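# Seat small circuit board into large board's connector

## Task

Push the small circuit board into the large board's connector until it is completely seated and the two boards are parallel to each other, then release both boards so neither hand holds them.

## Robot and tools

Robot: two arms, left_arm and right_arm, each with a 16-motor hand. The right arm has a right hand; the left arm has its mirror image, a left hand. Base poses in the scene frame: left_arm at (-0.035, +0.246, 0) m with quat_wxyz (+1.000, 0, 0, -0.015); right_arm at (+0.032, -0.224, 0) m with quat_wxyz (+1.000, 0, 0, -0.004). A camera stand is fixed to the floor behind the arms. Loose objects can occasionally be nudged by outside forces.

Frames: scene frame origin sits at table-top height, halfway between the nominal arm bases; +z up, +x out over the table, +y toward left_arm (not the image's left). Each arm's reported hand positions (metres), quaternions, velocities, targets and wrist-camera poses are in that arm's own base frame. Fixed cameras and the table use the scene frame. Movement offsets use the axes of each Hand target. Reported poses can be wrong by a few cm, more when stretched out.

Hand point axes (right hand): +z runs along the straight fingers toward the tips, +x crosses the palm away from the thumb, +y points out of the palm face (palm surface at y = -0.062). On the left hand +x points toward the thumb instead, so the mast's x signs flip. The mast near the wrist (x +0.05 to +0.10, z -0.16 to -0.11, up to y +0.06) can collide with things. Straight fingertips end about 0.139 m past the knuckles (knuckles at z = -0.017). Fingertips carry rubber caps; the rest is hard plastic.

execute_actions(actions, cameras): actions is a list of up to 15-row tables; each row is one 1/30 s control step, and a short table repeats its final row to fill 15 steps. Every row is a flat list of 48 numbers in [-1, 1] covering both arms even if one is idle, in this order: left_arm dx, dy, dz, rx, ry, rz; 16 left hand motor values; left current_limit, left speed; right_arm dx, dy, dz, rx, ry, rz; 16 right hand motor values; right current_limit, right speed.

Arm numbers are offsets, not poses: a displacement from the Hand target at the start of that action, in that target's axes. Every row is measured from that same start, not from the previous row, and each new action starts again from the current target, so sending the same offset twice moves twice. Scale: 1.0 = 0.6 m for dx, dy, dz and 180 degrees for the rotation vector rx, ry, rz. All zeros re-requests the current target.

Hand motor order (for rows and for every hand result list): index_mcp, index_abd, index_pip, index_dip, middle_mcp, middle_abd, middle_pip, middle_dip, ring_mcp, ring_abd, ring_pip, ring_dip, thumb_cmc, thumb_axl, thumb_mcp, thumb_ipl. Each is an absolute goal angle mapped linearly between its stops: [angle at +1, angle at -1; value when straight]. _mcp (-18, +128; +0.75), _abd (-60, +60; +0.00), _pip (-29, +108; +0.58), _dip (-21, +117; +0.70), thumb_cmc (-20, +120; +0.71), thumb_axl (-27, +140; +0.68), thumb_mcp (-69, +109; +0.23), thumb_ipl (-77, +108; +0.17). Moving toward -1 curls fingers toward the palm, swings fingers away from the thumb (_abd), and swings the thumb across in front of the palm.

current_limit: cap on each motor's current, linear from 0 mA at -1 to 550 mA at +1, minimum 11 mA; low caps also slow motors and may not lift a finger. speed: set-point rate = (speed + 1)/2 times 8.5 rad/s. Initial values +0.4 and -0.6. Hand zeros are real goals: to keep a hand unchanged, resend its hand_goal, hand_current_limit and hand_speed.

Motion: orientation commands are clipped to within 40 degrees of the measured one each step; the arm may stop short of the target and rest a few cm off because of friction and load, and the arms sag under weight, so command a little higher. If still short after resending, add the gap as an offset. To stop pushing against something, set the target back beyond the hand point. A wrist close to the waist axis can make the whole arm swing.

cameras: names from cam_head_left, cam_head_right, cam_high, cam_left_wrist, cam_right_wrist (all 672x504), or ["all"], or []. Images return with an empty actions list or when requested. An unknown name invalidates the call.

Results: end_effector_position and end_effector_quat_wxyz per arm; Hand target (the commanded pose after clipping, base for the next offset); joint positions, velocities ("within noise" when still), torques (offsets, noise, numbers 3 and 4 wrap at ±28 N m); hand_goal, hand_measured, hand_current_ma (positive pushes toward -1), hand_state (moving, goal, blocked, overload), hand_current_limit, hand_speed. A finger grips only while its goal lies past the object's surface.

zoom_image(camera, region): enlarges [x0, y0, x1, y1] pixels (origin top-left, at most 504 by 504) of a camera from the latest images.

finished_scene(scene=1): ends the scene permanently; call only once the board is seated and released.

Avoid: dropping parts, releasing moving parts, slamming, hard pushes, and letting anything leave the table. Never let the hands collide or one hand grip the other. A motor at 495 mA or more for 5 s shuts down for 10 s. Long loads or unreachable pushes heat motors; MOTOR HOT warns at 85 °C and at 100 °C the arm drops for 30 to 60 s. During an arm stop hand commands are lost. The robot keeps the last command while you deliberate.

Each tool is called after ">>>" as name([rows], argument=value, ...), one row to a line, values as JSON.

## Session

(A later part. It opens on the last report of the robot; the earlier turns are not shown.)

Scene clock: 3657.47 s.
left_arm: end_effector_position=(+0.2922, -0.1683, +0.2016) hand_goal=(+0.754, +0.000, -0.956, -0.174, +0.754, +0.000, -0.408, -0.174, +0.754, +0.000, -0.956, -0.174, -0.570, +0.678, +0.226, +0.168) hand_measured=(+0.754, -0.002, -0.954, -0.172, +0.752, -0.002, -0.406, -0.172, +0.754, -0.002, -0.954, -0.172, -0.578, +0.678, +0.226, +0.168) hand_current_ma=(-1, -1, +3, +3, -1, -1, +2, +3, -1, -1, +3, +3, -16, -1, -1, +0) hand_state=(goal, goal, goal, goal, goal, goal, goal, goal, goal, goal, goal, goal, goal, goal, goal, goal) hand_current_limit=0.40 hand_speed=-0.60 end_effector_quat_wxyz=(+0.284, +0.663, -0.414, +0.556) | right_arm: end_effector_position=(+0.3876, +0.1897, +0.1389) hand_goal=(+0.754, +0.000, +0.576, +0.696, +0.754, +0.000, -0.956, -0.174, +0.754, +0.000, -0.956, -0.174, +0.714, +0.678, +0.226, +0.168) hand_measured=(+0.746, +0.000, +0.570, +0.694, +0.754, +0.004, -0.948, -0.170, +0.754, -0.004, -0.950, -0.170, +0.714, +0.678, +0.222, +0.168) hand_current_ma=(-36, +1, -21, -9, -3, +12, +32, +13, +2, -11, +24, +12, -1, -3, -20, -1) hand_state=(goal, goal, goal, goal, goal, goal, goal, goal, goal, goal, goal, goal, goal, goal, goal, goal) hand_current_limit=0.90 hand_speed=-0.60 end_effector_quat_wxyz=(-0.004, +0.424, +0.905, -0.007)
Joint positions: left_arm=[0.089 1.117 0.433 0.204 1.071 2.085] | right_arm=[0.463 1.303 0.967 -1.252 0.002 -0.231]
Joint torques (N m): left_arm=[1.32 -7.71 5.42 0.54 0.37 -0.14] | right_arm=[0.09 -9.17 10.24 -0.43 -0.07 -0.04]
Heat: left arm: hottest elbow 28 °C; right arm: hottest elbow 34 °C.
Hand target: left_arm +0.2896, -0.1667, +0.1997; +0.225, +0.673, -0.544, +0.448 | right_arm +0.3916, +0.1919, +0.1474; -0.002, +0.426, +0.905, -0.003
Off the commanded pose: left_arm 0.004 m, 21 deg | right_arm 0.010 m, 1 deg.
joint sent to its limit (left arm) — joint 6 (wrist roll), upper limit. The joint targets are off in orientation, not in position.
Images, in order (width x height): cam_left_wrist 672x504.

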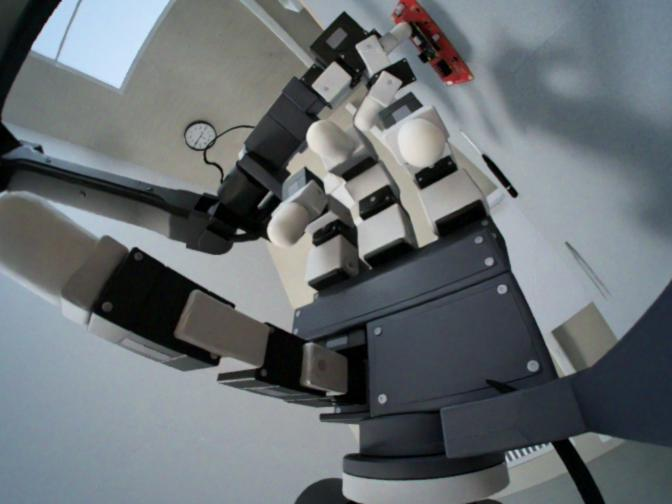

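>>> execute_actions([
  [[0,0,0,0,0,0,0.754,0,-0.956,-0.174,0.754,0,-0.408,-0.174,0.754,0,-0.956,-0.174,-0.571,0.678,0.226,0.168,0.4,-0.6,-0.0024,0.0143,-0.02,-0.0024,-0.0008,0,0.754,0,0.576,0.696,0.754,0,-0.956,-0.174,0.754,0,-0.956,-0.174,0.714,0.678,0.226,0.168,0.7,-0.6]],
  [[0,0,0,0,0,0,0.754,0,-0.956,-0.174,0.754,0,-0.408,-0.174,0.754,0,-0.956,-0.174,-0.571,0.678,0.226,0.168,0.4,-0.6,-0.0024,0.015,-0.02,-0.0024,-0.0008,0,0.754,0,0.576,0.696,0.754,0,-0.956,-0.174,0.754,0,-0.956,-0.174,0.714,0.678,0.226,0.168,0.7,-0.6]],
  [[0,0,0,0,0,0,0.754,0,-0.956,-0.174,0.754,0,-0.408,-0.174,0.754,0,-0.956,-0.174,-0.571,0.678,0.226,0.168,0.4,-0.6,-0.0024,0.015,0.0,-0.0024,-0.0008,0,0.754,0,0.576,0.696,0.754,0,-0.956,-0.174,0.754,0,-0.956,-0.174,0.714,0.678,0.226,0.168,0.7,-0.6]],
], cameras=["cam_left_wrist"])

>>> zoom_image(camera="cam_left_wrist", region=[390, 0, 460, 70])

Scene clock: 3669.47 s.
left_arm: end_effector_position=(+0.2922, -0.1683, +0.2016) hand_goal=(+0.754, +0.000, -0.956, -0.174, +0.754, +0.000, -0.408, -0.174, +0.754, +0.000, -0.956, -0.174, -0.570, +0.678, +0.226, +0.168) hand_measured=(+0.754, -0.002, -0.954, -0.172, +0.752, -0.002, -0.406, -0.172, +0.754, -0.002, -0.954, -0.172, -0.578, +0.678, +0.226, +0.168) hand_current_ma=(-1, -1, +3, +3, -1, -1, +2, +3, -1, -1, +3, +3, -16, -1, -1, +0) hand_state=(goal, goal, goal, goal, goal, goal, goal, goal, goal, goal, goal, goal, goal, goal, goal, goal) hand_current_limit=0.40 hand_speed=-0.60 end_effector_quat_wxyz=(+0.284, +0.663, -0.414, +0.556) | right_arm: end_effector_position=(+0.3994, +0.1956, +0.1550) hand_goal=(+0.754, +0.000, +0.576, +0.696, +0.754, +0.000, -0.956, -0.174, +0.754, +0.000, -0.956, -0.174, +0.714, +0.678, +0.226, +0.168) hand_measured=(+0.748, +0.002, +0.572, +0.694, +0.754, +0.004, -0.948, -0.170, +0.754, -0.004, -0.950, -0.170, +0.714, +0.678, +0.222, +0.168) hand_current_ma=(-23, +7, -14, -10, -3, +12, +32, +13, +2, -11, +24, +12, -1, -3, -20, -1) hand_state=(goal, goal, goal, goal, goal, goal, goal, goal, goal, goal, goal, goal, goal, goal, goal, goal) hand_current_limit=0.70 hand_speed=-0.60 end_effector_quat_wxyz=(-0.006, +0.424, +0.905, -0.009)
Joint positions: left_arm=[0.089 1.117 0.433 0.204 1.071 2.085] | right_arm=[0.463 1.327 1.034 -1.299 0.002 -0.231]
Joint torques (N m): left_arm=[1.26 -7.71 5.71 0.59 0.34 -0.17] | right_arm=[0.56 -8.64 12.81 0.14 0.01 0.02]
Heat: left arm: hottest elbow 28 °C; right arm: hottest elbow 35 °C.
Hand target: left_arm +0.2896, -0.1667, +0.1997; +0.225, +0.673, -0.544, +0.448 | right_arm +0.4149, +0.2056, +0.1716; +0.006, +0.426, +0.905, +0.006
Off the commanded pose: left_arm 0.004 m, 21 deg | right_arm 0.025 m, 2 deg.
joint sent to its limit (left arm) — joint 6 (wrist roll), upper limit. The joint targets are off in orientation, not in position.
Images, in order (width x height): cam_left_wrist 672x504.

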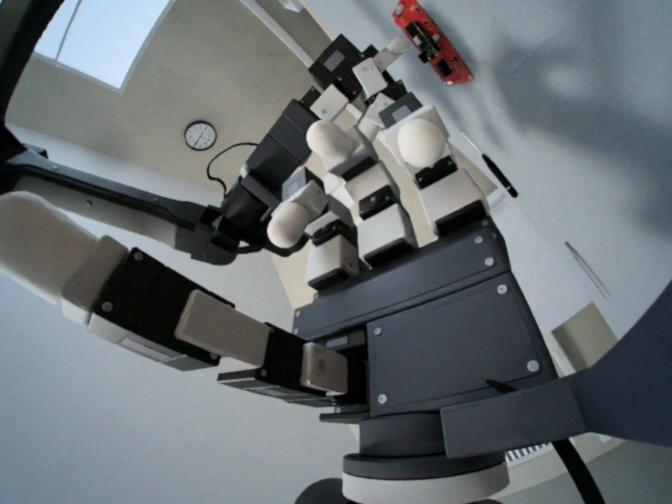

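Scaled by 7.200 from the camera's 672x504 image, which has a finer 960x720 frame.

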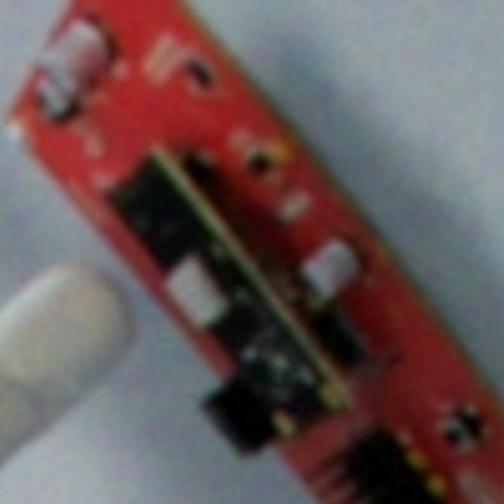

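>>> zoom_image(camera="cam_left_wrist", region=[400, 10, 450, 60])

>>> zoom_image(camera="cam_left_wrist", region=[402, 12, 432, 42])

Scaled by 10.080 from the camera's 672x504 image, which has a finer 960x720 frame.

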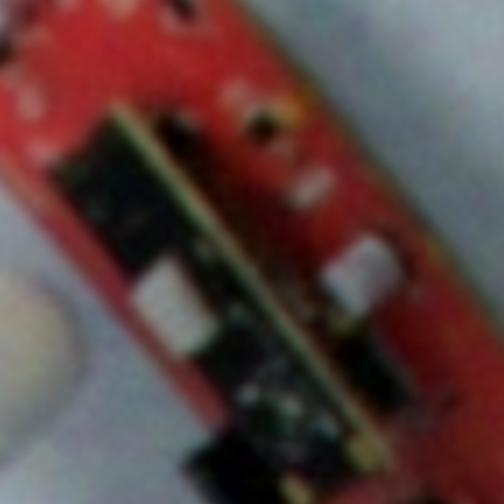

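Scaled by 16.800 from the camera's 672x504 image, which has a finer 960x720 frame.

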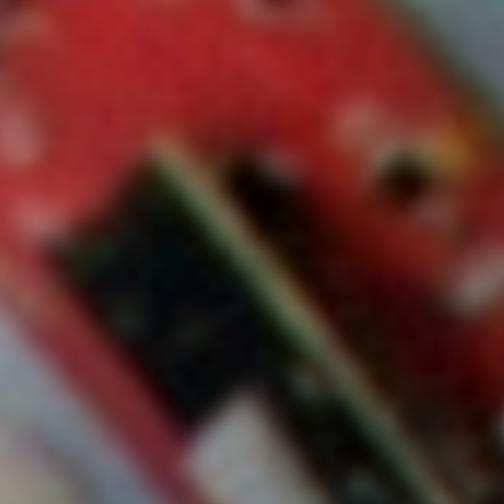

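>>> execute_actions([
  [[0,0,0,0,0,0,0.754,0,-0.956,-0.174,0.754,0,-0.408,-0.174,0.754,0,-0.956,-0.174,-0.571,0.678,0.226,0.168,0.4,-0.6,0.0009,-0.0118,0.0146,0.0017,0.0005,0,0.754,0,0.576,0.696,0.754,0,-0.956,-0.174,0.754,0,-0.956,-0.174,0.714,0.678,0.226,0.168,0.7,-0.6]],
  [[0,0,0,0,0,0,0.754,0,-0.956,-0.174,0.754,0,-0.408,-0.174,0.754,0,-0.956,-0.174,-0.571,0.678,0.226,0.168,0.4,-0.6,0.0009,-0.0118,0.0146,0.0017,0.0005,0,0.754,0,0.576,0.696,0.754,0,-0.956,-0.174,0.754,0,-0.956,-0.174,0.714,0.678,0.226,0.168,0.7,-0.6]],
  [[0,0,0,0,0,0,0.754,0,-0.956,-0.174,0.754,0,-0.408,-0.174,0.754,0,-0.956,-0.174,-0.571,0.678,0.226,0.168,0.4,-0.6,0.0009,-0.0118,0.0146,0.0017,0.0005,0,0.754,0,0.576,0.696,0.754,0,-0.956,-0.174,0.754,0,-0.956,-0.174,0.714,0.678,0.226,0.168,0.9,-0.6]],
], cameras=["cam_left_wrist","cam_right_wrist"])

>>> zoom_image(camera="cam_left_wrist", region=[390, 0, 460, 70])

>>> zoom_image(camera="cam_right_wrist", region=[290, 95, 390, 195])

Scene clock: 3693.60 s.
left_arm: end_effector_position=(+0.2922, -0.1683, +0.2016) hand_goal=(+0.754, +0.000, -0.956, -0.174, +0.754, +0.000, -0.408, -0.174, +0.754, +0.000, -0.956, -0.174, -0.570, +0.678, +0.226, +0.168) hand_measured=(+0.754, -0.002, -0.954, -0.172, +0.752, -0.002, -0.406, -0.172, +0.754, -0.002, -0.954, -0.172, -0.578, +0.678, +0.226, +0.168) hand_current_ma=(-1, -1, +3, +3, -1, -1, +2, +3, -1, -1, +3, +3, -16, -1, -1, +0) hand_state=(goal, goal, goal, goal, goal, goal, goal, goal, goal, goal, goal, goal, goal, goal, goal, goal) hand_current_limit=0.40 hand_speed=-0.60 end_effector_quat_wxyz=(+0.284, +0.663, -0.414, +0.556) | right_arm: end_effector_position=(+0.3952, +0.1935, +0.1398) hand_goal=(+0.754, +0.000, +0.576, +0.696, +0.754, +0.000, -0.956, -0.174, +0.754, +0.000, -0.956, -0.174, +0.714, +0.678, +0.226, +0.168) hand_measured=(+0.748, +0.000, +0.572, +0.694, +0.754, +0.004, -0.948, -0.170, +0.754, -0.004, -0.950, -0.170, +0.714, +0.678, +0.222, +0.168) hand_current_ma=(-22, +0, -13, -10, -2, +12, +32, +13, +2, -11, +24, +12, -1, -3, -20, -1) hand_state=(goal, goal, goal, goal, goal, goal, goal, goal, goal, goal, goal, goal, goal, goal, goal, goal) hand_current_limit=0.90 hand_speed=-0.60 end_effector_quat_wxyz=(-0.005, +0.424, +0.905, -0.008)
Joint positions: left_arm=[0.089 1.117 0.433 0.204 1.071 2.085] | right_arm=[0.463 1.326 0.992 -1.256 0.002 -0.231]
Joint torques (N m): left_arm=[0.5 -7.18 5.68 0.5 0.36 -0.18] | right_arm=[-0.26 -10.34 8.47 0.46 -0.02 -0.08]
Heat: left arm: hottest elbow 28 °C; right arm: hottest elbow 36 °C.
Hand target: left_arm +0.2896, -0.1667, +0.1997; +0.225, +0.673, -0.544, +0.448 | right_arm +0.3977, +0.1933, +0.1449; +0.001, +0.426, +0.905, +0.000
Off the commanded pose: left_arm 0.004 m, 21 deg | right_arm 0.006 m, 1 deg.
joint sent to its limit (left arm) — joint 6 (wrist roll), upper limit. The joint targets are off in orientation, not in position.
Images, in order (width x height): cam_left_wrist 672x504, cam_right_wrist 672x504.

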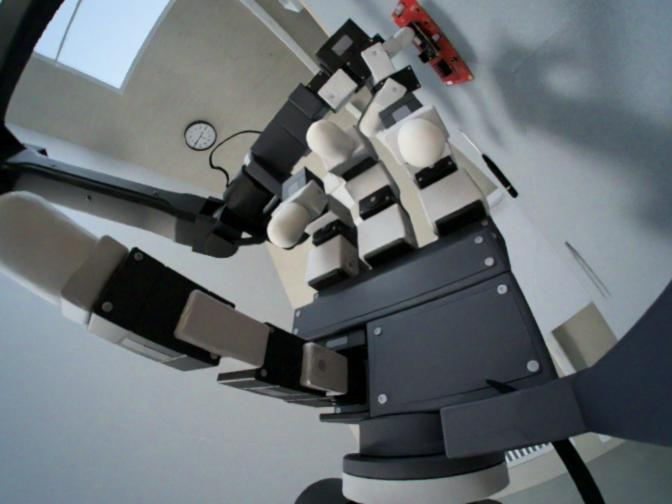

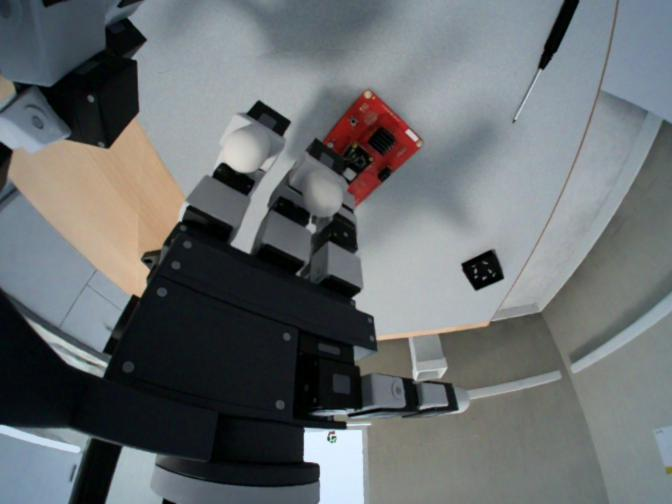

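Scaled by 7.200 from the camera's 672x504 image, which has a finer 960x720 frame.

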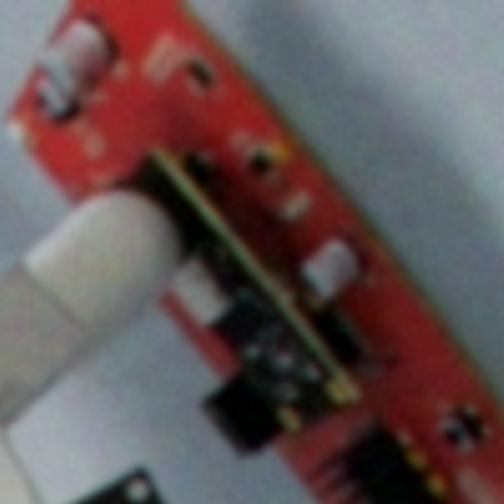

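Scaled by 5.040 from the camera's 672x504 image, which has a finer 960x720 frame.

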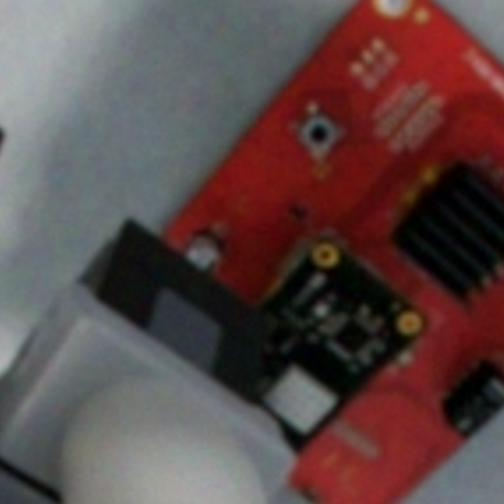

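>>> execute_actions([
  [[0,0,0,0,0,0,0.754,0,-0.956,-0.174,0.754,0,-0.408,-0.174,0.754,0,-0.956,-0.174,-0.571,0.678,0.226,0.168,0.4,-0.6,0.001,-0.003,0.02,0.002,0.0006,0,0.754,0,0.576,0.696,0.754,0,-0.956,-0.174,0.754,0,-0.956,-0.174,0.714,0.678,0.226,0.168,0.9,-0.6]],
  [[0,0,0,0,0,0,0.754,0,-0.956,-0.174,0.754,0,-0.408,-0.174,0.754,0,-0.956,-0.174,-0.571,0.678,0.226,0.168,0.4,-0.6,0.002,-0.0064,0.02,0.006,0.0019,0,0.754,0,0.576,0.696,0.754,0,-0.956,-0.174,0.754,0,-0.956,-0.174,0.714,0.678,0.226,0.168,0.9,-0.6]],
  [[0,0,0,0,0,0,0.754,0,-0.956,-0.174,0.754,0,-0.408,-0.174,0.754,0,-0.956,-0.174,-0.571,0.678,0.226,0.168,0.4,-0.6,0.002,-0.0064,0.02,0.006,0.0019,0,0.754,0,0.576,0.696,0.754,0,-0.956,-0.174,0.754,0,-0.956,-0.174,0.714,0.678,0.226,0.168,0.9,-0.6]],
], cameras=["cam_left_wrist"])

>>> zoom_image(camera="cam_left_wrist", region=[390, 0, 460, 70])

Scene clock: 3704.20 s.
left_arm: end_effector_position=(+0.2922, -0.1683, +0.2016) hand_goal=(+0.754, +0.000, -0.956, -0.174, +0.754, +0.000, -0.408, -0.174, +0.754, +0.000, -0.956, -0.174, -0.570, +0.678, +0.226, +0.168) hand_measured=(+0.754, -0.002, -0.954, -0.172, +0.752, -0.002, -0.406, -0.172, +0.754, -0.002, -0.954, -0.172, -0.578, +0.678, +0.226, +0.168) hand_current_ma=(-1, -1, +3, +3, -1, -1, +2, +3, -1, -1, +3, +3, -16, -1, -1, +0) hand_state=(goal, goal, goal, goal, goal, goal, goal, goal, goal, goal, goal, goal, goal, goal, goal, goal) hand_current_limit=0.40 hand_speed=-0.60 end_effector_quat_wxyz=(+0.284, +0.663, -0.414, +0.556) | right_arm: end_effector_position=(+0.3963, +0.1941, +0.1386) hand_goal=(+0.754, +0.000, +0.576, +0.696, +0.754, +0.000, -0.956, -0.174, +0.754, +0.000, -0.956, -0.174, +0.714, +0.678, +0.226, +0.168) hand_measured=(+0.772, -0.020, +0.590, +0.702, +0.754, +0.004, -0.948, -0.170, +0.754, -0.004, -0.950, -0.170, +0.714, +0.678, +0.222, +0.168) hand_current_ma=(+86, -78, +58, +20, -2, +12, +32, +13, +2, -11, +24, +12, -1, -3, -20, -1) hand_state=(goal, blocked, goal, goal, goal, goal, goal, goal, goal, goal, goal, goal, goal, goal, goal, goal) hand_current_limit=0.90 hand_speed=-0.60 end_effector_quat_wxyz=(+0.004, +0.424, +0.905, +0.003)
Joint positions: left_arm=[0.089 1.117 0.433 0.204 1.071 2.085] | right_arm=[0.463 1.314 0.97 -1.217 0.002 -0.231]
Joint torques (N m): left_arm=[0.73 -7.12 5.52 0.43 0.31 -0.13] | right_arm=[-0.15 -6.18 5.33 0.69 -0.16 -0.07]
Heat: left arm: hottest elbow 28 °C; right arm: hottest elbow 36 °C.
Hand target: left_arm +0.2896, -0.1667, +0.1997; +0.225, +0.673, -0.544, +0.448 | right_arm +0.3882, +0.1894, +0.1091; -0.015, +0.426, +0.904, -0.017
Off the commanded pose: left_arm 0.004 m, 21 deg | right_arm 0.031 m, 3 deg.
joint sent to its limit (left arm) — joint 6 (wrist roll), upper limit. The joint targets are off in orientation, not in position.
Images, in order (width x height): cam_left_wrist 672x504.

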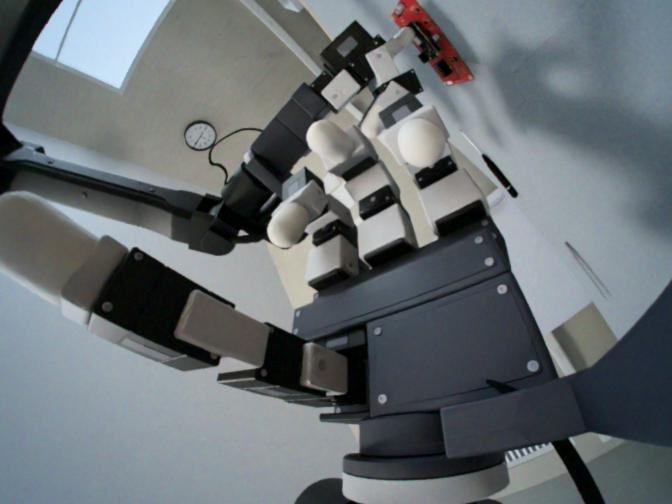

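Scaled by 7.200 from the camera's 672x504 image, which has a finer 960x720 frame.

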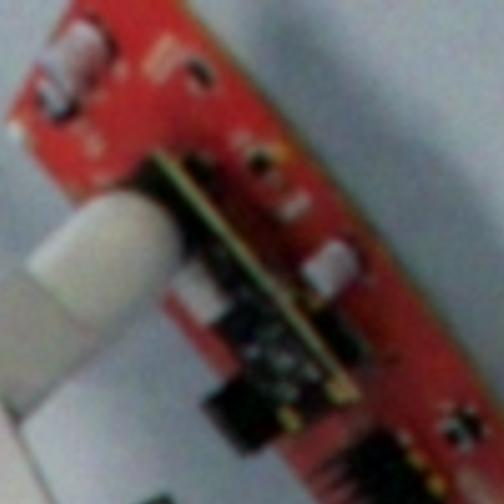

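>>> execute_actions([
  [[0,0,0,0,0,0,0.754,0,-0.956,-0.174,0.754,0,-0.408,-0.174,0.754,0,-0.956,-0.174,-0.571,0.678,0.226,0.168,0.4,-0.6,0.001,-0.003,0.022,0.006,0.0019,0,0.754,0,0.576,0.696,0.754,0,-0.956,-0.174,0.754,0,-0.956,-0.174,0.714,0.678,0.226,0.168,1.0,-0.6]],
  [[0,0,0,0,0,0,0.754,0,-0.956,-0.174,0.754,0,-0.408,-0.174,0.754,0,-0.956,-0.174,-0.571,0.678,0.226,0.168,0.4,-0.6,0.001,-0.003,0.022,0.006,0.0019,0,0.754,0,0.576,0.696,0.754,0,-0.956,-0.174,0.754,0,-0.956,-0.174,0.714,0.678,0.226,0.168,1.0,-0.6]],
], cameras=["cam_left_wrist"])

>>> zoom_image(camera="cam_left_wrist", region=[390, 0, 460, 70])

Scene clock: 3712.27 s.
left_arm: end_effector_position=(+0.2922, -0.1683, +0.2016) hand_goal=(+0.754, +0.000, -0.956, -0.174, +0.754, +0.000, -0.408, -0.174, +0.754, +0.000, -0.956, -0.174, -0.570, +0.678, +0.226, +0.168) hand_measured=(+0.754, -0.002, -0.954, -0.172, +0.752, -0.002, -0.406, -0.172, +0.754, -0.002, -0.954, -0.172, -0.578, +0.678, +0.226, +0.168) hand_current_ma=(-1, -1, +3, +3, -1, -1, +2, +3, -1, -1, +3, +3, -16, -1, -1, +0) hand_state=(goal, goal, goal, goal, goal, goal, goal, goal, goal, goal, goal, goal, goal, goal, goal, goal) hand_current_limit=0.40 hand_speed=-0.60 end_effector_quat_wxyz=(+0.284, +0.663, -0.414, +0.556) | right_arm: end_effector_position=(+0.3985, +0.1949, +0.1373) hand_goal=(+0.754, +0.000, +0.576, +0.696, +0.754, +0.000, -0.956, -0.174, +0.754, +0.000, -0.956, -0.174, +0.714, +0.678, +0.226, +0.168) hand_measured=(+0.790, -0.036, +0.604, +0.708, +0.754, +0.004, -0.948, -0.170, +0.754, -0.004, -0.950, -0.170, +0.714, +0.678, +0.222, +0.168) hand_current_ma=(+171, -141, +127, +52, -2, +12, +32, +13, +2, -11, +24, +12, -1, -3, -20, -1) hand_state=(blocked, blocked, blocked, goal, goal, goal, goal, goal, goal, goal, goal, goal, goal, goal, goal, goal) hand_current_limit=1.00 hand_speed=-0.60 end_effector_quat_wxyz=(+0.009, +0.424, +0.905, +0.008)
Joint positions: left_arm=[0.089 1.117 0.433 0.204 1.071 2.085] | right_arm=[0.463 1.314 0.963 -1.197 0.003 -0.231]
Joint torques (N m): left_arm=[0.73 -7.36 5.7 0.55 0.33 -0.17] | right_arm=[-0.15 -3.37 3.34 0.73 -0.33 -0.08]
Heat: left arm: hottest elbow 28 °C; right arm: hottest elbow 35 °C.
Hand target: left_arm +0.2896, -0.1667, +0.1997; +0.225, +0.673, -0.544, +0.448 | right_arm +0.3833, +0.1875, +0.0830; -0.028, +0.426, +0.904, -0.032
Off the commanded pose: left_arm 0.004 m, 21 deg | right_arm 0.057 m, 6 deg.
joint sent to its limit (left arm) — joint 6 (wrist roll), upper limit. The joint targets are off in orientation, not in position.
Images, in order (width x height): cam_left_wrist 672x504.

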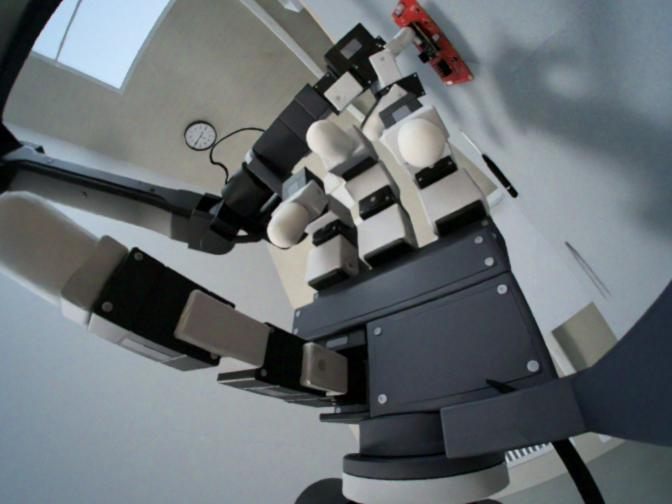

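Scaled by 7.200 from the camera's 672x504 image, which has a finer 960x720 frame.

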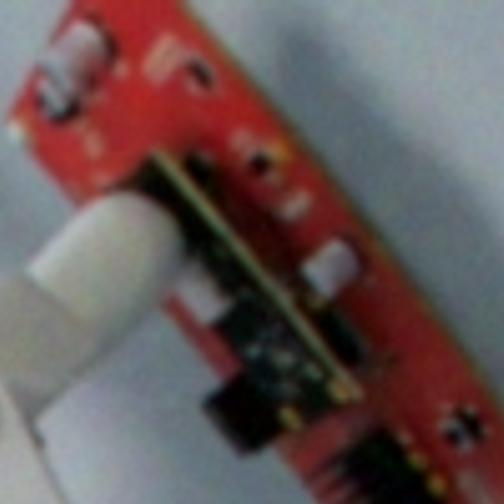

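>>> execute_actions([
  [[0,0,0,0,0,0,0.754,0,-0.956,-0.174,0.754,0,-0.408,-0.174,0.754,0,-0.956,-0.174,-0.571,0.678,0.226,0.168,0.4,-0.6,0.003,-0.012,0.018,0.01,0.003,0,0.754,0.01,0.576,0.696,0.754,0,-0.956,-0.174,0.754,0,-0.956,-0.174,0.714,0.678,0.226,0.168,1.0,-0.6]],
  [[0,0,0,0,0,0,0.754,0,-0.956,-0.174,0.754,0,-0.408,-0.174,0.754,0,-0.956,-0.174,-0.571,0.678,0.226,0.168,0.4,-0.6,0.003,-0.01,0.022,0.006,0.0019,0,0.754,0.01,0.576,0.696,0.754,0,-0.956,-0.174,0.754,0,-0.956,-0.174,0.714,0.678,0.226,0.168,1.0,-0.6]],
], cameras=["cam_left_wrist"])

>>> zoom_image(camera="cam_left_wrist", region=[390, 0, 460, 70])

Scene clock: 3726.83 s.
left_arm: end_effector_position=(+0.2922, -0.1683, +0.2016) hand_goal=(+0.754, +0.000, -0.956, -0.174, +0.754, +0.000, -0.408, -0.174, +0.754, +0.000, -0.956, -0.174, -0.570, +0.678, +0.226, +0.168) hand_measured=(+0.754, -0.002, -0.954, -0.172, +0.752, -0.002, -0.406, -0.172, +0.754, -0.002, -0.954, -0.172, -0.578, +0.678, +0.226, +0.168) hand_current_ma=(-1, -1, +3, +3, -1, -1, +2, +3, -1, -1, +3, +3, -16, -1, -1, +0) hand_state=(goal, goal, goal, goal, goal, goal, goal, goal, goal, goal, goal, goal, goal, goal, goal, goal) hand_current_limit=0.40 hand_speed=-0.60 end_effector_quat_wxyz=(+0.284, +0.663, -0.414, +0.556) | right_arm: end_effector_position=(+0.3937, +0.1921, +0.1339) hand_goal=(+0.754, +0.010, +0.576, +0.696, +0.754, +0.000, -0.956, -0.174, +0.754, +0.000, -0.956, -0.174, +0.714, +0.678, +0.226, +0.168) hand_measured=(+0.774, -0.036, +0.604, +0.708, +0.754, +0.004, -0.948, -0.170, +0.754, -0.004, -0.950, -0.170, +0.714, +0.678, +0.222, +0.168) hand_current_ma=(+88, -182, +121, +52, -2, +12, +32, +12, +2, -11, +24, +12, -1, -3, -20, -1) hand_state=(goal, blocked, blocked, goal, goal, goal, goal, goal, goal, goal, goal, goal, goal, goal, goal, goal) hand_current_limit=1.00 hand_speed=-0.60 end_effector_quat_wxyz=(+0.009, +0.424, +0.905, +0.006)
Joint positions: left_arm=[0.089 1.117 0.433 0.204 1.071 2.085] | right_arm=[0.463 1.304 0.945 -1.191 0.006 -0.231]
Joint torques (N m): left_arm=[0.73 -7.18 5.53 0.4 0.34 -0.2] | right_arm=[-0.21 -1.38 1.57 0.24 -0.58 -0.07]
Heat: left arm: hottest elbow 28 °C; right arm: hottest elbow 34 °C.
Hand target: left_arm +0.2896, -0.1667, +0.1997; +0.225, +0.673, -0.544, +0.448 | right_arm +0.3686, +0.1809, +0.0604; -0.046, +0.425, +0.903, -0.051
Off the commanded pose: left_arm 0.004 m, 21 deg | right_arm 0.078 m, 9 deg.
joint sent to its limit (left arm) — joint 6 (wrist roll), upper limit. The joint targets are off in orientation, not in position.
Images, in order (width x height): cam_left_wrist 672x504.

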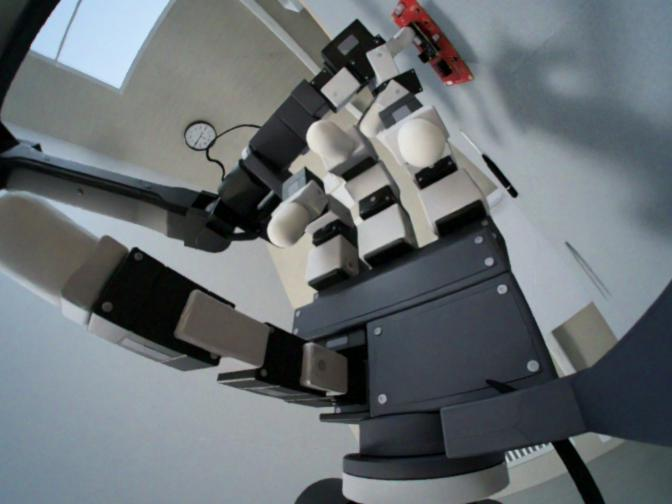

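Scaled by 7.200 from the camera's 672x504 image, which has a finer 960x720 frame.

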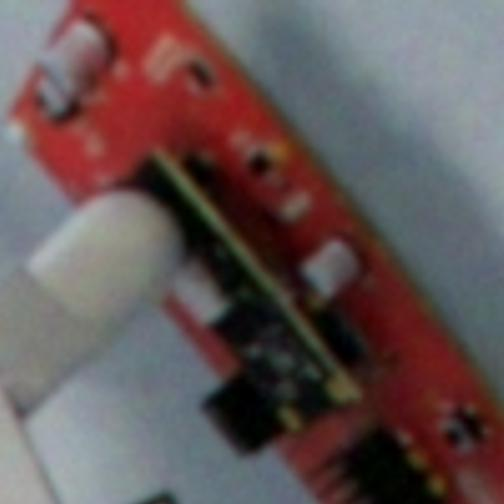

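>>> execute_actions(actions=[], cameras=["cam_left_wrist","cam_right_wrist"])

>>> zoom_image(camera="cam_right_wrist", region=[290, 95, 390, 195])

>>> zoom_image(camera="cam_left_wrist", region=[395, 10, 445, 60])

Scene clock: 3744.63 s.
left_arm: end_effector_position=(+0.2922, -0.1683, +0.2016) hand_goal=(+0.754, +0.000, -0.956, -0.174, +0.754, +0.000, -0.408, -0.174, +0.754, +0.000, -0.956, -0.174, -0.570, +0.678, +0.226, +0.168) hand_measured=(+0.754, -0.002, -0.954, -0.172, +0.752, -0.002, -0.406, -0.172, +0.754, -0.002, -0.954, -0.172, -0.578, +0.678, +0.226, +0.168) hand_current_ma=(-1, -1, +3, +3, -1, -1, +2, +3, -1, -1, +3, +3, -16, -1, -1, +0) hand_state=(goal, goal, goal, goal, goal, goal, goal, goal, goal, goal, goal, goal, goal, goal, goal, goal) hand_current_limit=0.40 hand_speed=-0.60 end_effector_quat_wxyz=(+0.284, +0.663, -0.414, +0.556) | right_arm: end_effector_position=(+0.3937, +0.1921, +0.1339) hand_goal=(+0.754, +0.010, +0.576, +0.696, +0.754, +0.000, -0.956, -0.174, +0.754, +0.000, -0.956, -0.174, +0.714, +0.678, +0.226, +0.168) hand_measured=(+0.774, -0.036, +0.604, +0.708, +0.754, +0.004, -0.948, -0.170, +0.754, -0.004, -0.950, -0.170, +0.714, +0.678, +0.222, +0.168) hand_current_ma=(+88, -182, +121, +52, -2, +12, +32, +12, +2, -11, +24, +12, -1, -3, -20, -1) hand_state=(goal, blocked, blocked, goal, goal, goal, goal, goal, goal, goal, goal, goal, goal, goal, goal, goal) hand_current_limit=1.00 hand_speed=-0.60 end_effector_quat_wxyz=(+0.009, +0.424, +0.905, +0.006)
Joint positions: left_arm=[0.089 1.117 0.433 0.204 1.071 2.085] | right_arm=[0.463 1.304 0.945 -1.191 0.006 -0.231]
Joint velocities: within noise
Joint torques (N m): left_arm=[1.08 -7.71 5.7 0.49 0.36 -0.18] | right_arm=[-0.21 -1.32 1.57 0.24 -0.58 -0.08]
Heat: left arm: hottest elbow 28 °C; right arm: hottest elbow 33 °C.
Hand target: left_arm +0.2896, -0.1667, +0.1997; +0.225, +0.673, -0.544, +0.448 | right_arm +0.3686, +0.1809, +0.0604; -0.046, +0.425, +0.903, -0.051
Off the commanded pose: left_arm 0.004 m, 21 deg | right_arm 0.078 m, 9 deg.
Images, in order (width x height): cam_left_wrist 672x504, cam_right_wrist 672x504.

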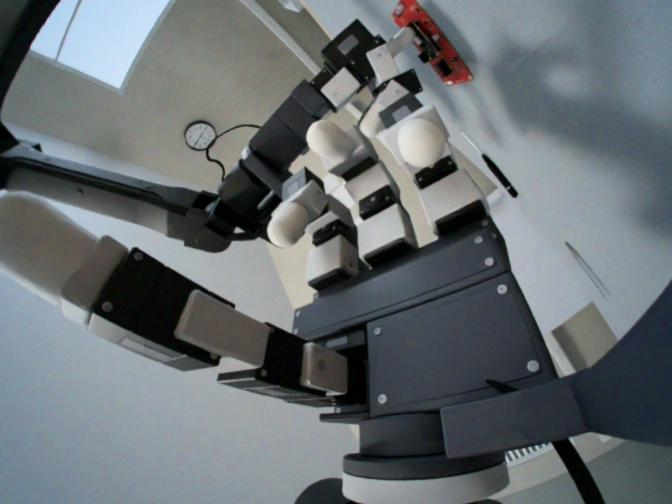

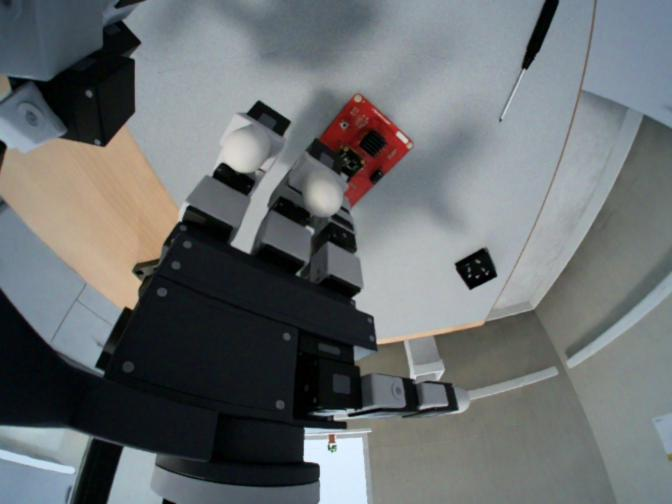

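Scaled by 5.040 from the camera's 672x504 image, which has a finer 960x720 frame.

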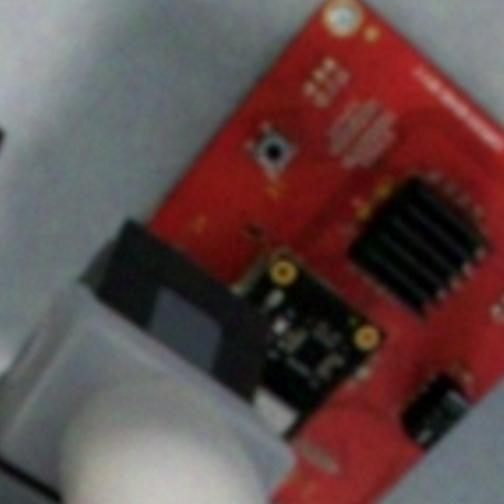

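Scaled by 10.080 from the camera's 672x504 image, which has a finer 960x720 frame.

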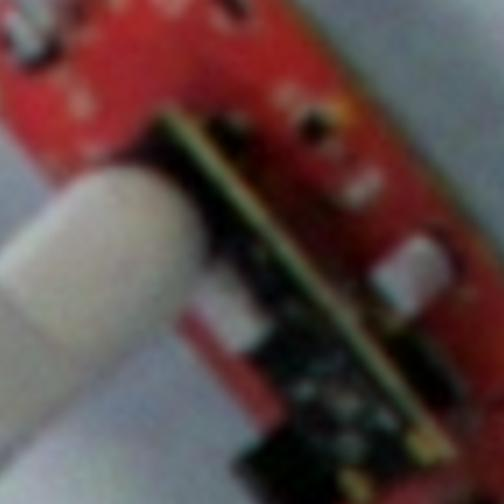

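>>> execute_actions([
  [[0,0,0,0,0,0,0.754,0,-0.956,-0.174,0.754,0,-0.408,-0.174,0.754,0,-0.956,-0.174,-0.571,0.678,0.226,0.168,0.4,-0.6,-0.0036,0.017,-0.04,-0.0088,-0.0027,0,0.754,0,0.576,0.696,0.754,0,-0.956,-0.174,0.754,0,-0.956,-0.174,0.714,0.678,0.226,0.168,0.9,-0.6]],
  [[0,0,0,0,0,0,0.754,0,-0.956,-0.174,0.754,0,-0.408,-0.174,0.754,0,-0.956,-0.174,-0.571,0.678,0.226,0.168,0.4,-0.6,-0.0036,0.017,-0.04,-0.0088,-0.0027,0,0.754,0,0.576,0.696,0.754,0,-0.956,-0.174,0.754,0,-0.956,-0.174,0.714,0.678,0.226,0.168,0.7,-0.6]],
  [[0,0,0,0,0,0,0.754,0,-0.956,-0.174,0.754,0,-0.408,-0.174,0.754,0,-0.956,-0.174,-0.571,0.678,0.226,0.168,0.4,-0.6,-0.0036,0.017,-0.04,-0.0088,-0.0027,0,0.754,0,0.576,0.696,0.754,0,-0.956,-0.174,0.754,0,-0.956,-0.174,0.714,0.678,0.226,0.168,0.7,-0.6]],
  [[0,0,0,0,0,0,0.754,0,-0.956,-0.174,0.754,0,-0.408,-0.174,0.754,0,-0.956,-0.174,-0.571,0.678,0.226,0.168,0.4,-0.6,-0.0036,0.017,-0.04,-0.0088,-0.0027,0,0.754,0,0.576,0.696,0.754,0,-0.956,-0.174,0.754,0,-0.956,-0.174,0.714,0.678,0.226,0.168,0.7,-0.6]],
  [[0,0,0,0,0,0,0.754,0,-0.956,-0.174,0.754,0,-0.408,-0.174,0.754,0,-0.956,-0.174,-0.571,0.678,0.226,0.168,0.4,-0.6,-0.0036,0.0,-0.05,-0.0088,-0.0027,0,0.754,0,0.576,0.696,0.754,0,-0.956,-0.174,0.754,0,-0.956,-0.174,0.714,0.678,0.226,0.168,0.7,-0.6]],
  [[0,0,0,0,0,0,0.754,0,-0.956,-0.174,0.754,0,-0.408,-0.174,0.754,0,-0.956,-0.174,-0.571,0.678,0.226,0.168,0.4,-0.6,0,0.0,-0.06,0,0,0,0.754,0,0.576,0.696,0.754,0,-0.956,-0.174,0.754,0,-0.956,-0.174,0.714,0.678,0.226,0.168,0.7,-0.6]],
  [[0,0,0,0,0,0,0.754,0,-0.956,-0.174,0.754,0,-0.408,-0.174,0.754,0,-0.956,-0.174,-0.571,0.678,0.226,0.168,0.4,-0.6,0,0.0,-0.06,0,0,0,0.754,0,0.576,0.696,0.754,0,-0.956,-0.174,0.754,0,-0.956,-0.174,0.714,0.678,0.226,0.168,0.4,-0.6]],
], cameras=["cam_left_wrist","cam_right_wrist"])

>>> zoom_image(camera="cam_left_wrist", region=[385, 0, 485, 90])

>>> zoom_image(camera="cam_right_wrist", region=[290, 95, 430, 195])

Scene clock: 3795.20 s.
left_arm: end_effector_position=(+0.2922, -0.1683, +0.2016) hand_goal=(+0.754, +0.000, -0.956, -0.174, +0.754, +0.000, -0.408, -0.174, +0.754, +0.000, -0.956, -0.174, -0.570, +0.678, +0.226, +0.168) hand_measured=(+0.754, -0.002, -0.954, -0.172, +0.752, -0.002, -0.406, -0.172, +0.754, -0.002, -0.954, -0.172, -0.578, +0.678, +0.226, +0.168) hand_current_ma=(-1, -1, +3, +3, -1, -1, +2, +3, -1, -1, +3, +3, -16, -1, -1, +0) hand_state=(goal, goal, goal, goal, goal, goal, goal, goal, goal, goal, goal, goal, goal, goal, goal, goal) hand_current_limit=0.40 hand_speed=-0.60 end_effector_quat_wxyz=(+0.284, +0.663, -0.414, +0.556) | right_arm: end_effector_position=(+0.4053, +0.1985, +0.2300) hand_goal=(+0.754, +0.000, +0.576, +0.696, +0.754, +0.000, -0.956, -0.174, +0.754, +0.000, -0.956, -0.174, +0.714, +0.678, +0.226, +0.168) hand_measured=(+0.754, -0.004, +0.578, +0.698, +0.754, +0.004, -0.948, -0.170, +0.754, -0.004, -0.950, -0.170, +0.714, +0.678, +0.222, +0.168) hand_current_ma=(-2, -11, +8, +9, -2, +12, +32, +12, +2, -11, +24, +12, -1, -3, -20, -1) hand_state=(goal, goal, goal, goal, goal, goal, goal, goal, goal, goal, goal, goal, goal, goal, goal, goal) hand_current_limit=0.40 hand_speed=-0.60 end_effector_quat_wxyz=(-0.011, +0.424, +0.905, -0.016)
Joint positions: left_arm=[0.089 1.117 0.433 0.204 1.071 2.085] | right_arm=[0.463 1.317 1.23 -1.522 0.003 -0.231]
Joint torques (N m): left_arm=[1.32 -7.24 5.55 0.5 0.37 -0.2] | right_arm=[-0.26 -10.52 13.04 -0.46 -0.05 -0.07]
Heat: left arm: hottest elbow 28 °C; right arm: hottest elbow 31 °C.
Hand target: left_arm +0.2896, -0.1667, +0.1997; +0.225, +0.673, -0.544, +0.448 | right_arm +0.4152, +0.2022, +0.2540; +0.003, +0.426, +0.905, +0.002
Off the commanded pose: left_arm 0.004 m, 21 deg | right_arm 0.026 m, 3 deg.
joint sent to its limit (left arm) — joint 6 (wrist roll), upper limit. The joint targets are off in orientation, not in position.
Images, in order (width x height): cam_left_wrist 672x504, cam_right_wrist 672x504.

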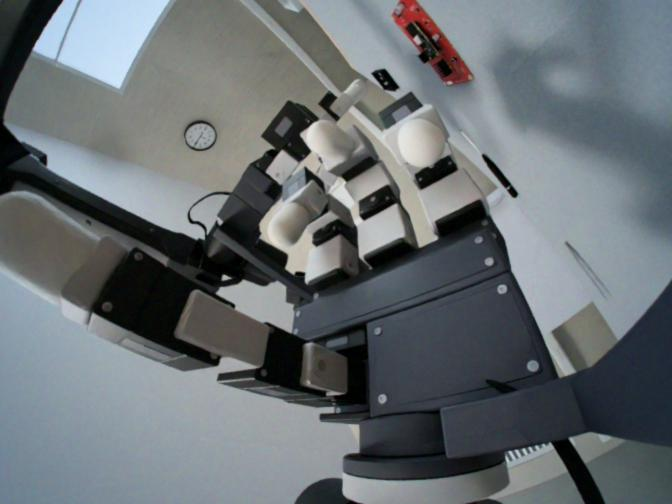

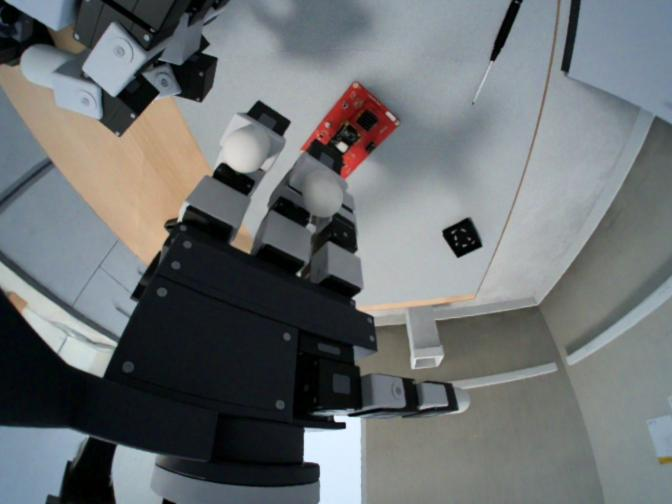

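Scaled by 5.040 from the camera's 672x504 image, which has a finer 960x720 frame.

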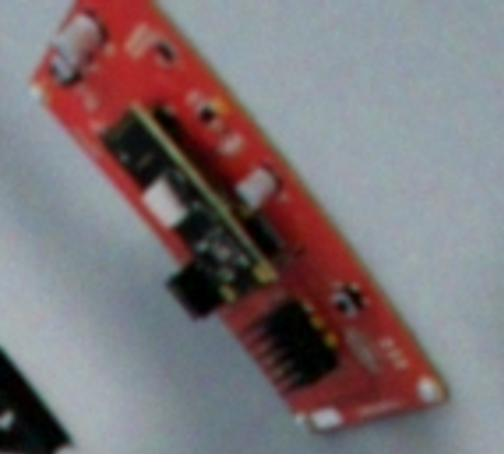

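Scaled by 3.600 from the camera's 672x504 image, which has a finer 960x720 frame.

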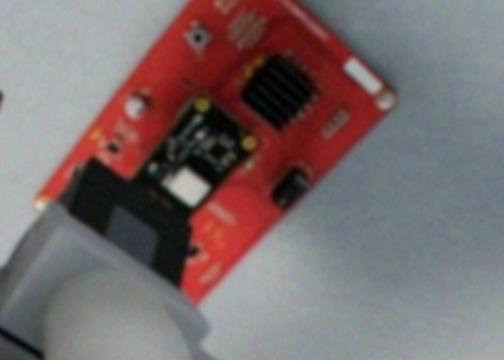

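>>> execute_actions([
  [[0,0,0,0,0,0,0.754,0,-0.956,-0.174,0.754,0,-0.408,-0.174,0.754,0,-0.956,-0.174,-0.571,0.678,0.226,0.168,0.4,-0.6,-0.0383,-0.0321,-0.01,0,0,0,0.754,0,0.576,0.696,0.754,0,-0.956,-0.174,0.754,0,-0.956,-0.174,0.714,0.678,0.226,0.168,0.4,-0.6]],
  [[0,0,0,0,0,0,0.754,0,-0.956,-0.174,0.754,0,-0.408,-0.174,0.754,0,-0.956,-0.174,-0.571,0.678,0.226,0.168,0.4,-0.6,-0.0383,-0.0321,0,0,0,0,0.754,0,0.576,0.696,0.754,0,-0.956,-0.174,0.754,0,-0.956,-0.174,0.714,0.678,0.226,0.168,0.4,-0.6]],
  [[0,0,0,0,0,0,0.754,0,-0.956,-0.174,0.754,0,-0.408,-0.174,0.754,0,-0.956,-0.174,-0.571,0.678,0.226,0.168,0.4,-0.6,-0.0383,-0.0321,0,0,0,0,0.754,0,0.576,0.696,0.754,0,-0.956,-0.174,0.754,0,-0.956,-0.174,0.714,0.678,0.226,0.168,0.4,-0.6]],
  [[0,0,0,0,0,0,0.754,0,-0.956,-0.174,0.754,0,-0.408,-0.174,0.754,0,-0.956,-0.174,-0.571,0.678,0.226,0.168,0.4,-0.6,-0.0383,-0.0321,0,0,0,0,0.754,0,0.576,0.696,0.754,0,-0.956,-0.174,0.754,0,-0.956,-0.174,0.714,0.678,0.226,0.168,0.4,-0.6]],
  [[0,0,0,0,0,0,0.754,0,-0.956,-0.174,0.754,0,-0.408,-0.174,0.754,0,-0.956,-0.174,-0.571,0.678,0.226,0.168,0.4,-0.6,-0.0383,-0.0321,0,0,0,0,0.754,0,0.576,0.696,0.754,0,-0.956,-0.174,0.754,0,-0.956,-0.174,0.714,0.678,0.226,0.168,0.4,-0.6]],
], cameras=["all"])

>>> zoom_image(camera="cam_high", region=[280, 190, 350, 260])

>>> zoom_image(camera="cam_head_left", region=[380, 190, 450, 260])

Scene clock: 3824.03 s.
left_arm: end_effector_position=(+0.2922, -0.1683, +0.2016) hand_goal=(+0.754, +0.000, -0.956, -0.174, +0.754, +0.000, -0.408, -0.174, +0.754, +0.000, -0.956, -0.174, -0.570, +0.678, +0.226, +0.168) hand_measured=(+0.754, -0.002, -0.954, -0.172, +0.752, -0.002, -0.406, -0.172, +0.754, -0.002, -0.954, -0.172, -0.578, +0.678, +0.226, +0.168) hand_current_ma=(-1, -1, +3, +3, -1, -1, +2, +3, -1, -1, +3, +3, -16, -1, -1, +0) hand_state=(goal, goal, goal, goal, goal, goal, goal, goal, goal, goal, goal, goal, goal, goal, goal, goal) hand_current_limit=0.40 hand_speed=-0.60 end_effector_quat_wxyz=(+0.284, +0.663, -0.414, +0.556) | right_arm: end_effector_position=(+0.4173, +0.0529, +0.2528) hand_goal=(+0.754, +0.000, +0.576, +0.696, +0.754, +0.000, -0.956, -0.174, +0.754, +0.000, -0.956, -0.174, +0.714, +0.678, +0.226, +0.168) hand_measured=(+0.752, -0.002, +0.578, +0.698, +0.754, +0.004, -0.948, -0.170, +0.754, -0.004, -0.950, -0.170, +0.714, +0.678, +0.222, +0.168) hand_current_ma=(-6, -7, +7, +9, -2, +11, +32, +12, +2, -11, +24, +12, -4, -3, -20, -1) hand_state=(goal, goal, goal, goal, goal, goal, goal, goal, goal, goal, goal, goal, goal, goal, goal, goal) hand_current_limit=0.40 hand_speed=-0.60 end_effector_quat_wxyz=(-0.002, +0.430, +0.903, -0.001)
Joint positions: left_arm=[0.089 1.117 0.433 0.204 1.071 2.085] | right_arm=[0.052 1.223 1.2 -1.552 0.001 -0.63]
Joint torques (N m): left_arm=[0.73 -6.77 5.52 0.51 0.37 -0.14] | right_arm=[-0.32 -9.7 9.26 -0.23 -0.13 -0.17]
Heat: left arm: hottest elbow 28 °C; right arm: hottest elbow 33 °C.
Hand target: left_arm +0.2896, -0.1667, +0.1997; +0.225, +0.673, -0.544, +0.448 | right_arm +0.4141, +0.0523, +0.2597; +0.002, +0.426, +0.905, +0.002
Off the commanded pose: left_arm 0.004 m, 21 deg | right_arm 0.008 m, 1 deg.
joint sent to its limit (left arm) — joint 6 (wrist roll), upper limit. The joint targets are off in orientation, not in position.

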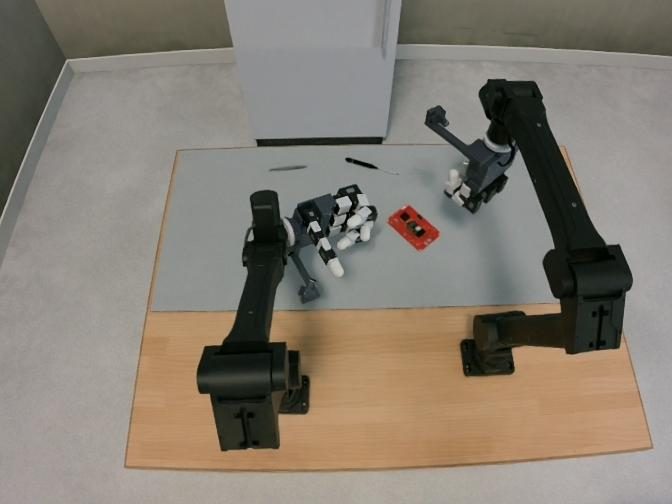

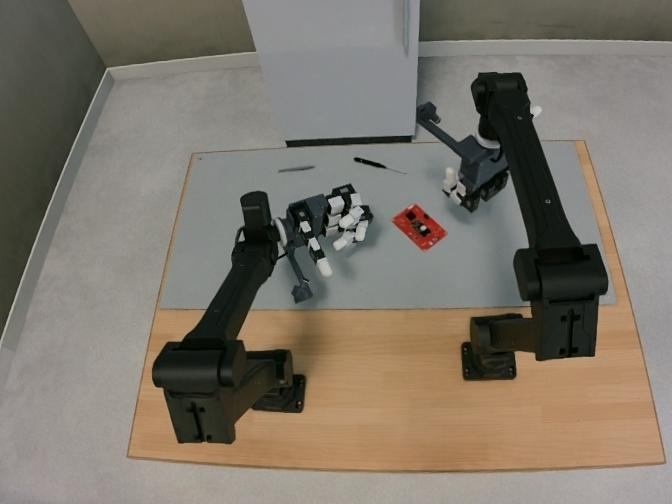

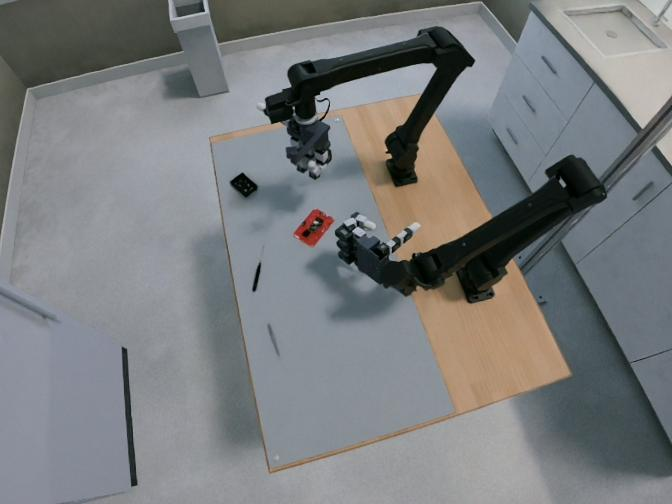

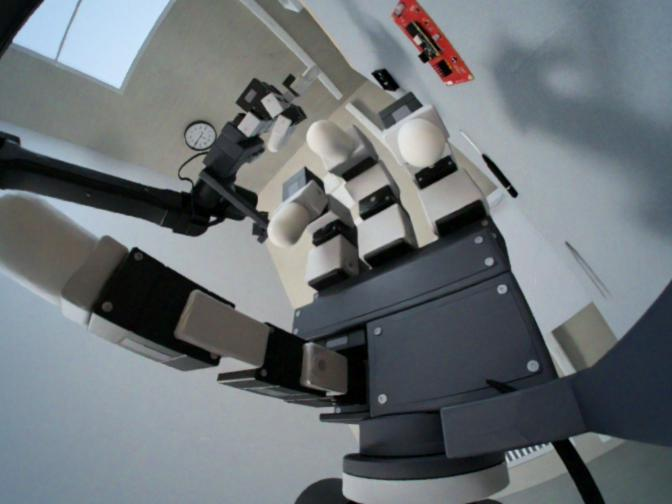

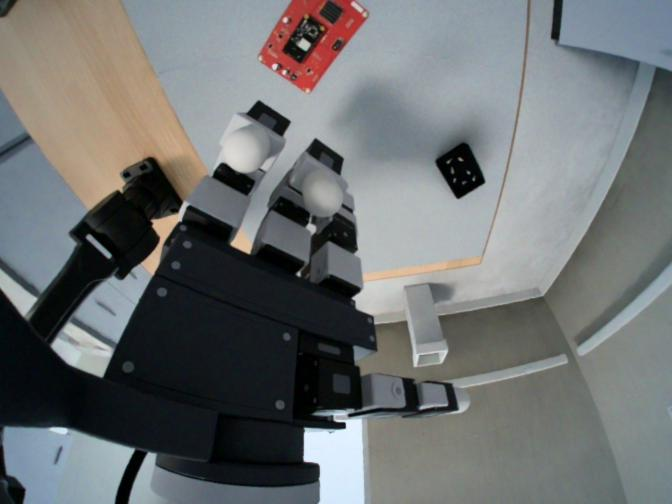

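Scaled by 7.200 from the camera's 672x504 image, which has a finer 960x720 frame.

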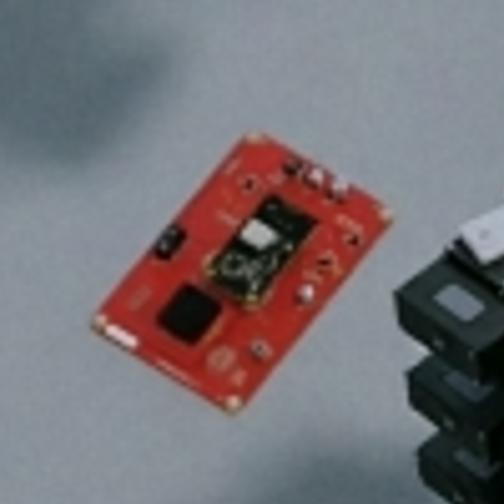

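Scaled by 7.200 from the camera's 672x504 image, which has a finer 960x720 frame.

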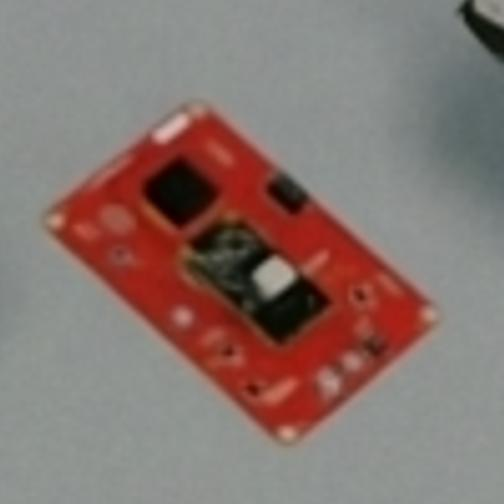

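>>> zoom_image(camera="cam_right_wrist", region=[255, 0, 375, 100])

>>> zoom_image(camera="cam_head_left", region=[400, 215, 435, 250])

>>> zoom_image(camera="cam_high", region=[300, 210, 335, 245])

Scaled by 4.200 from the camera's 672x504 image, which has a finer 960x720 frame.

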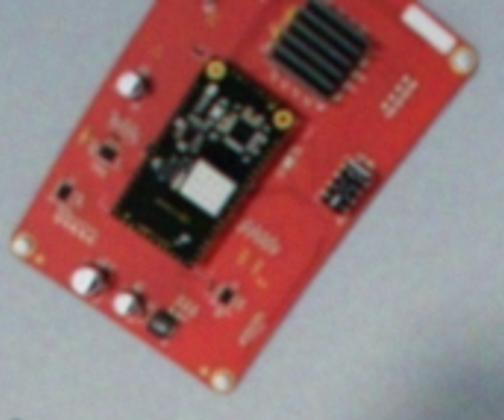

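Scaled by 14.400 from the camera's 672x504 image, which has a finer 960x720 frame.

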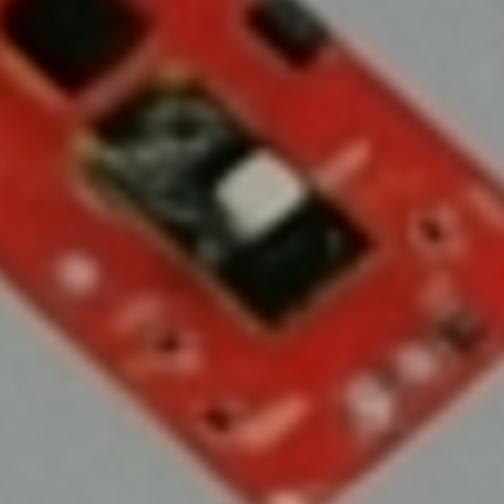

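Scaled by 14.400 from the camera's 672x504 image, which has a finer 960x720 frame.

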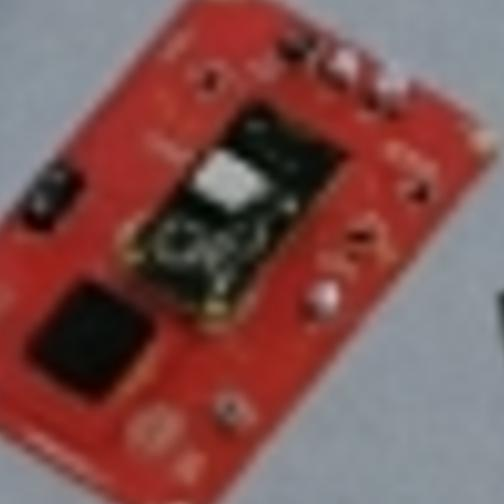

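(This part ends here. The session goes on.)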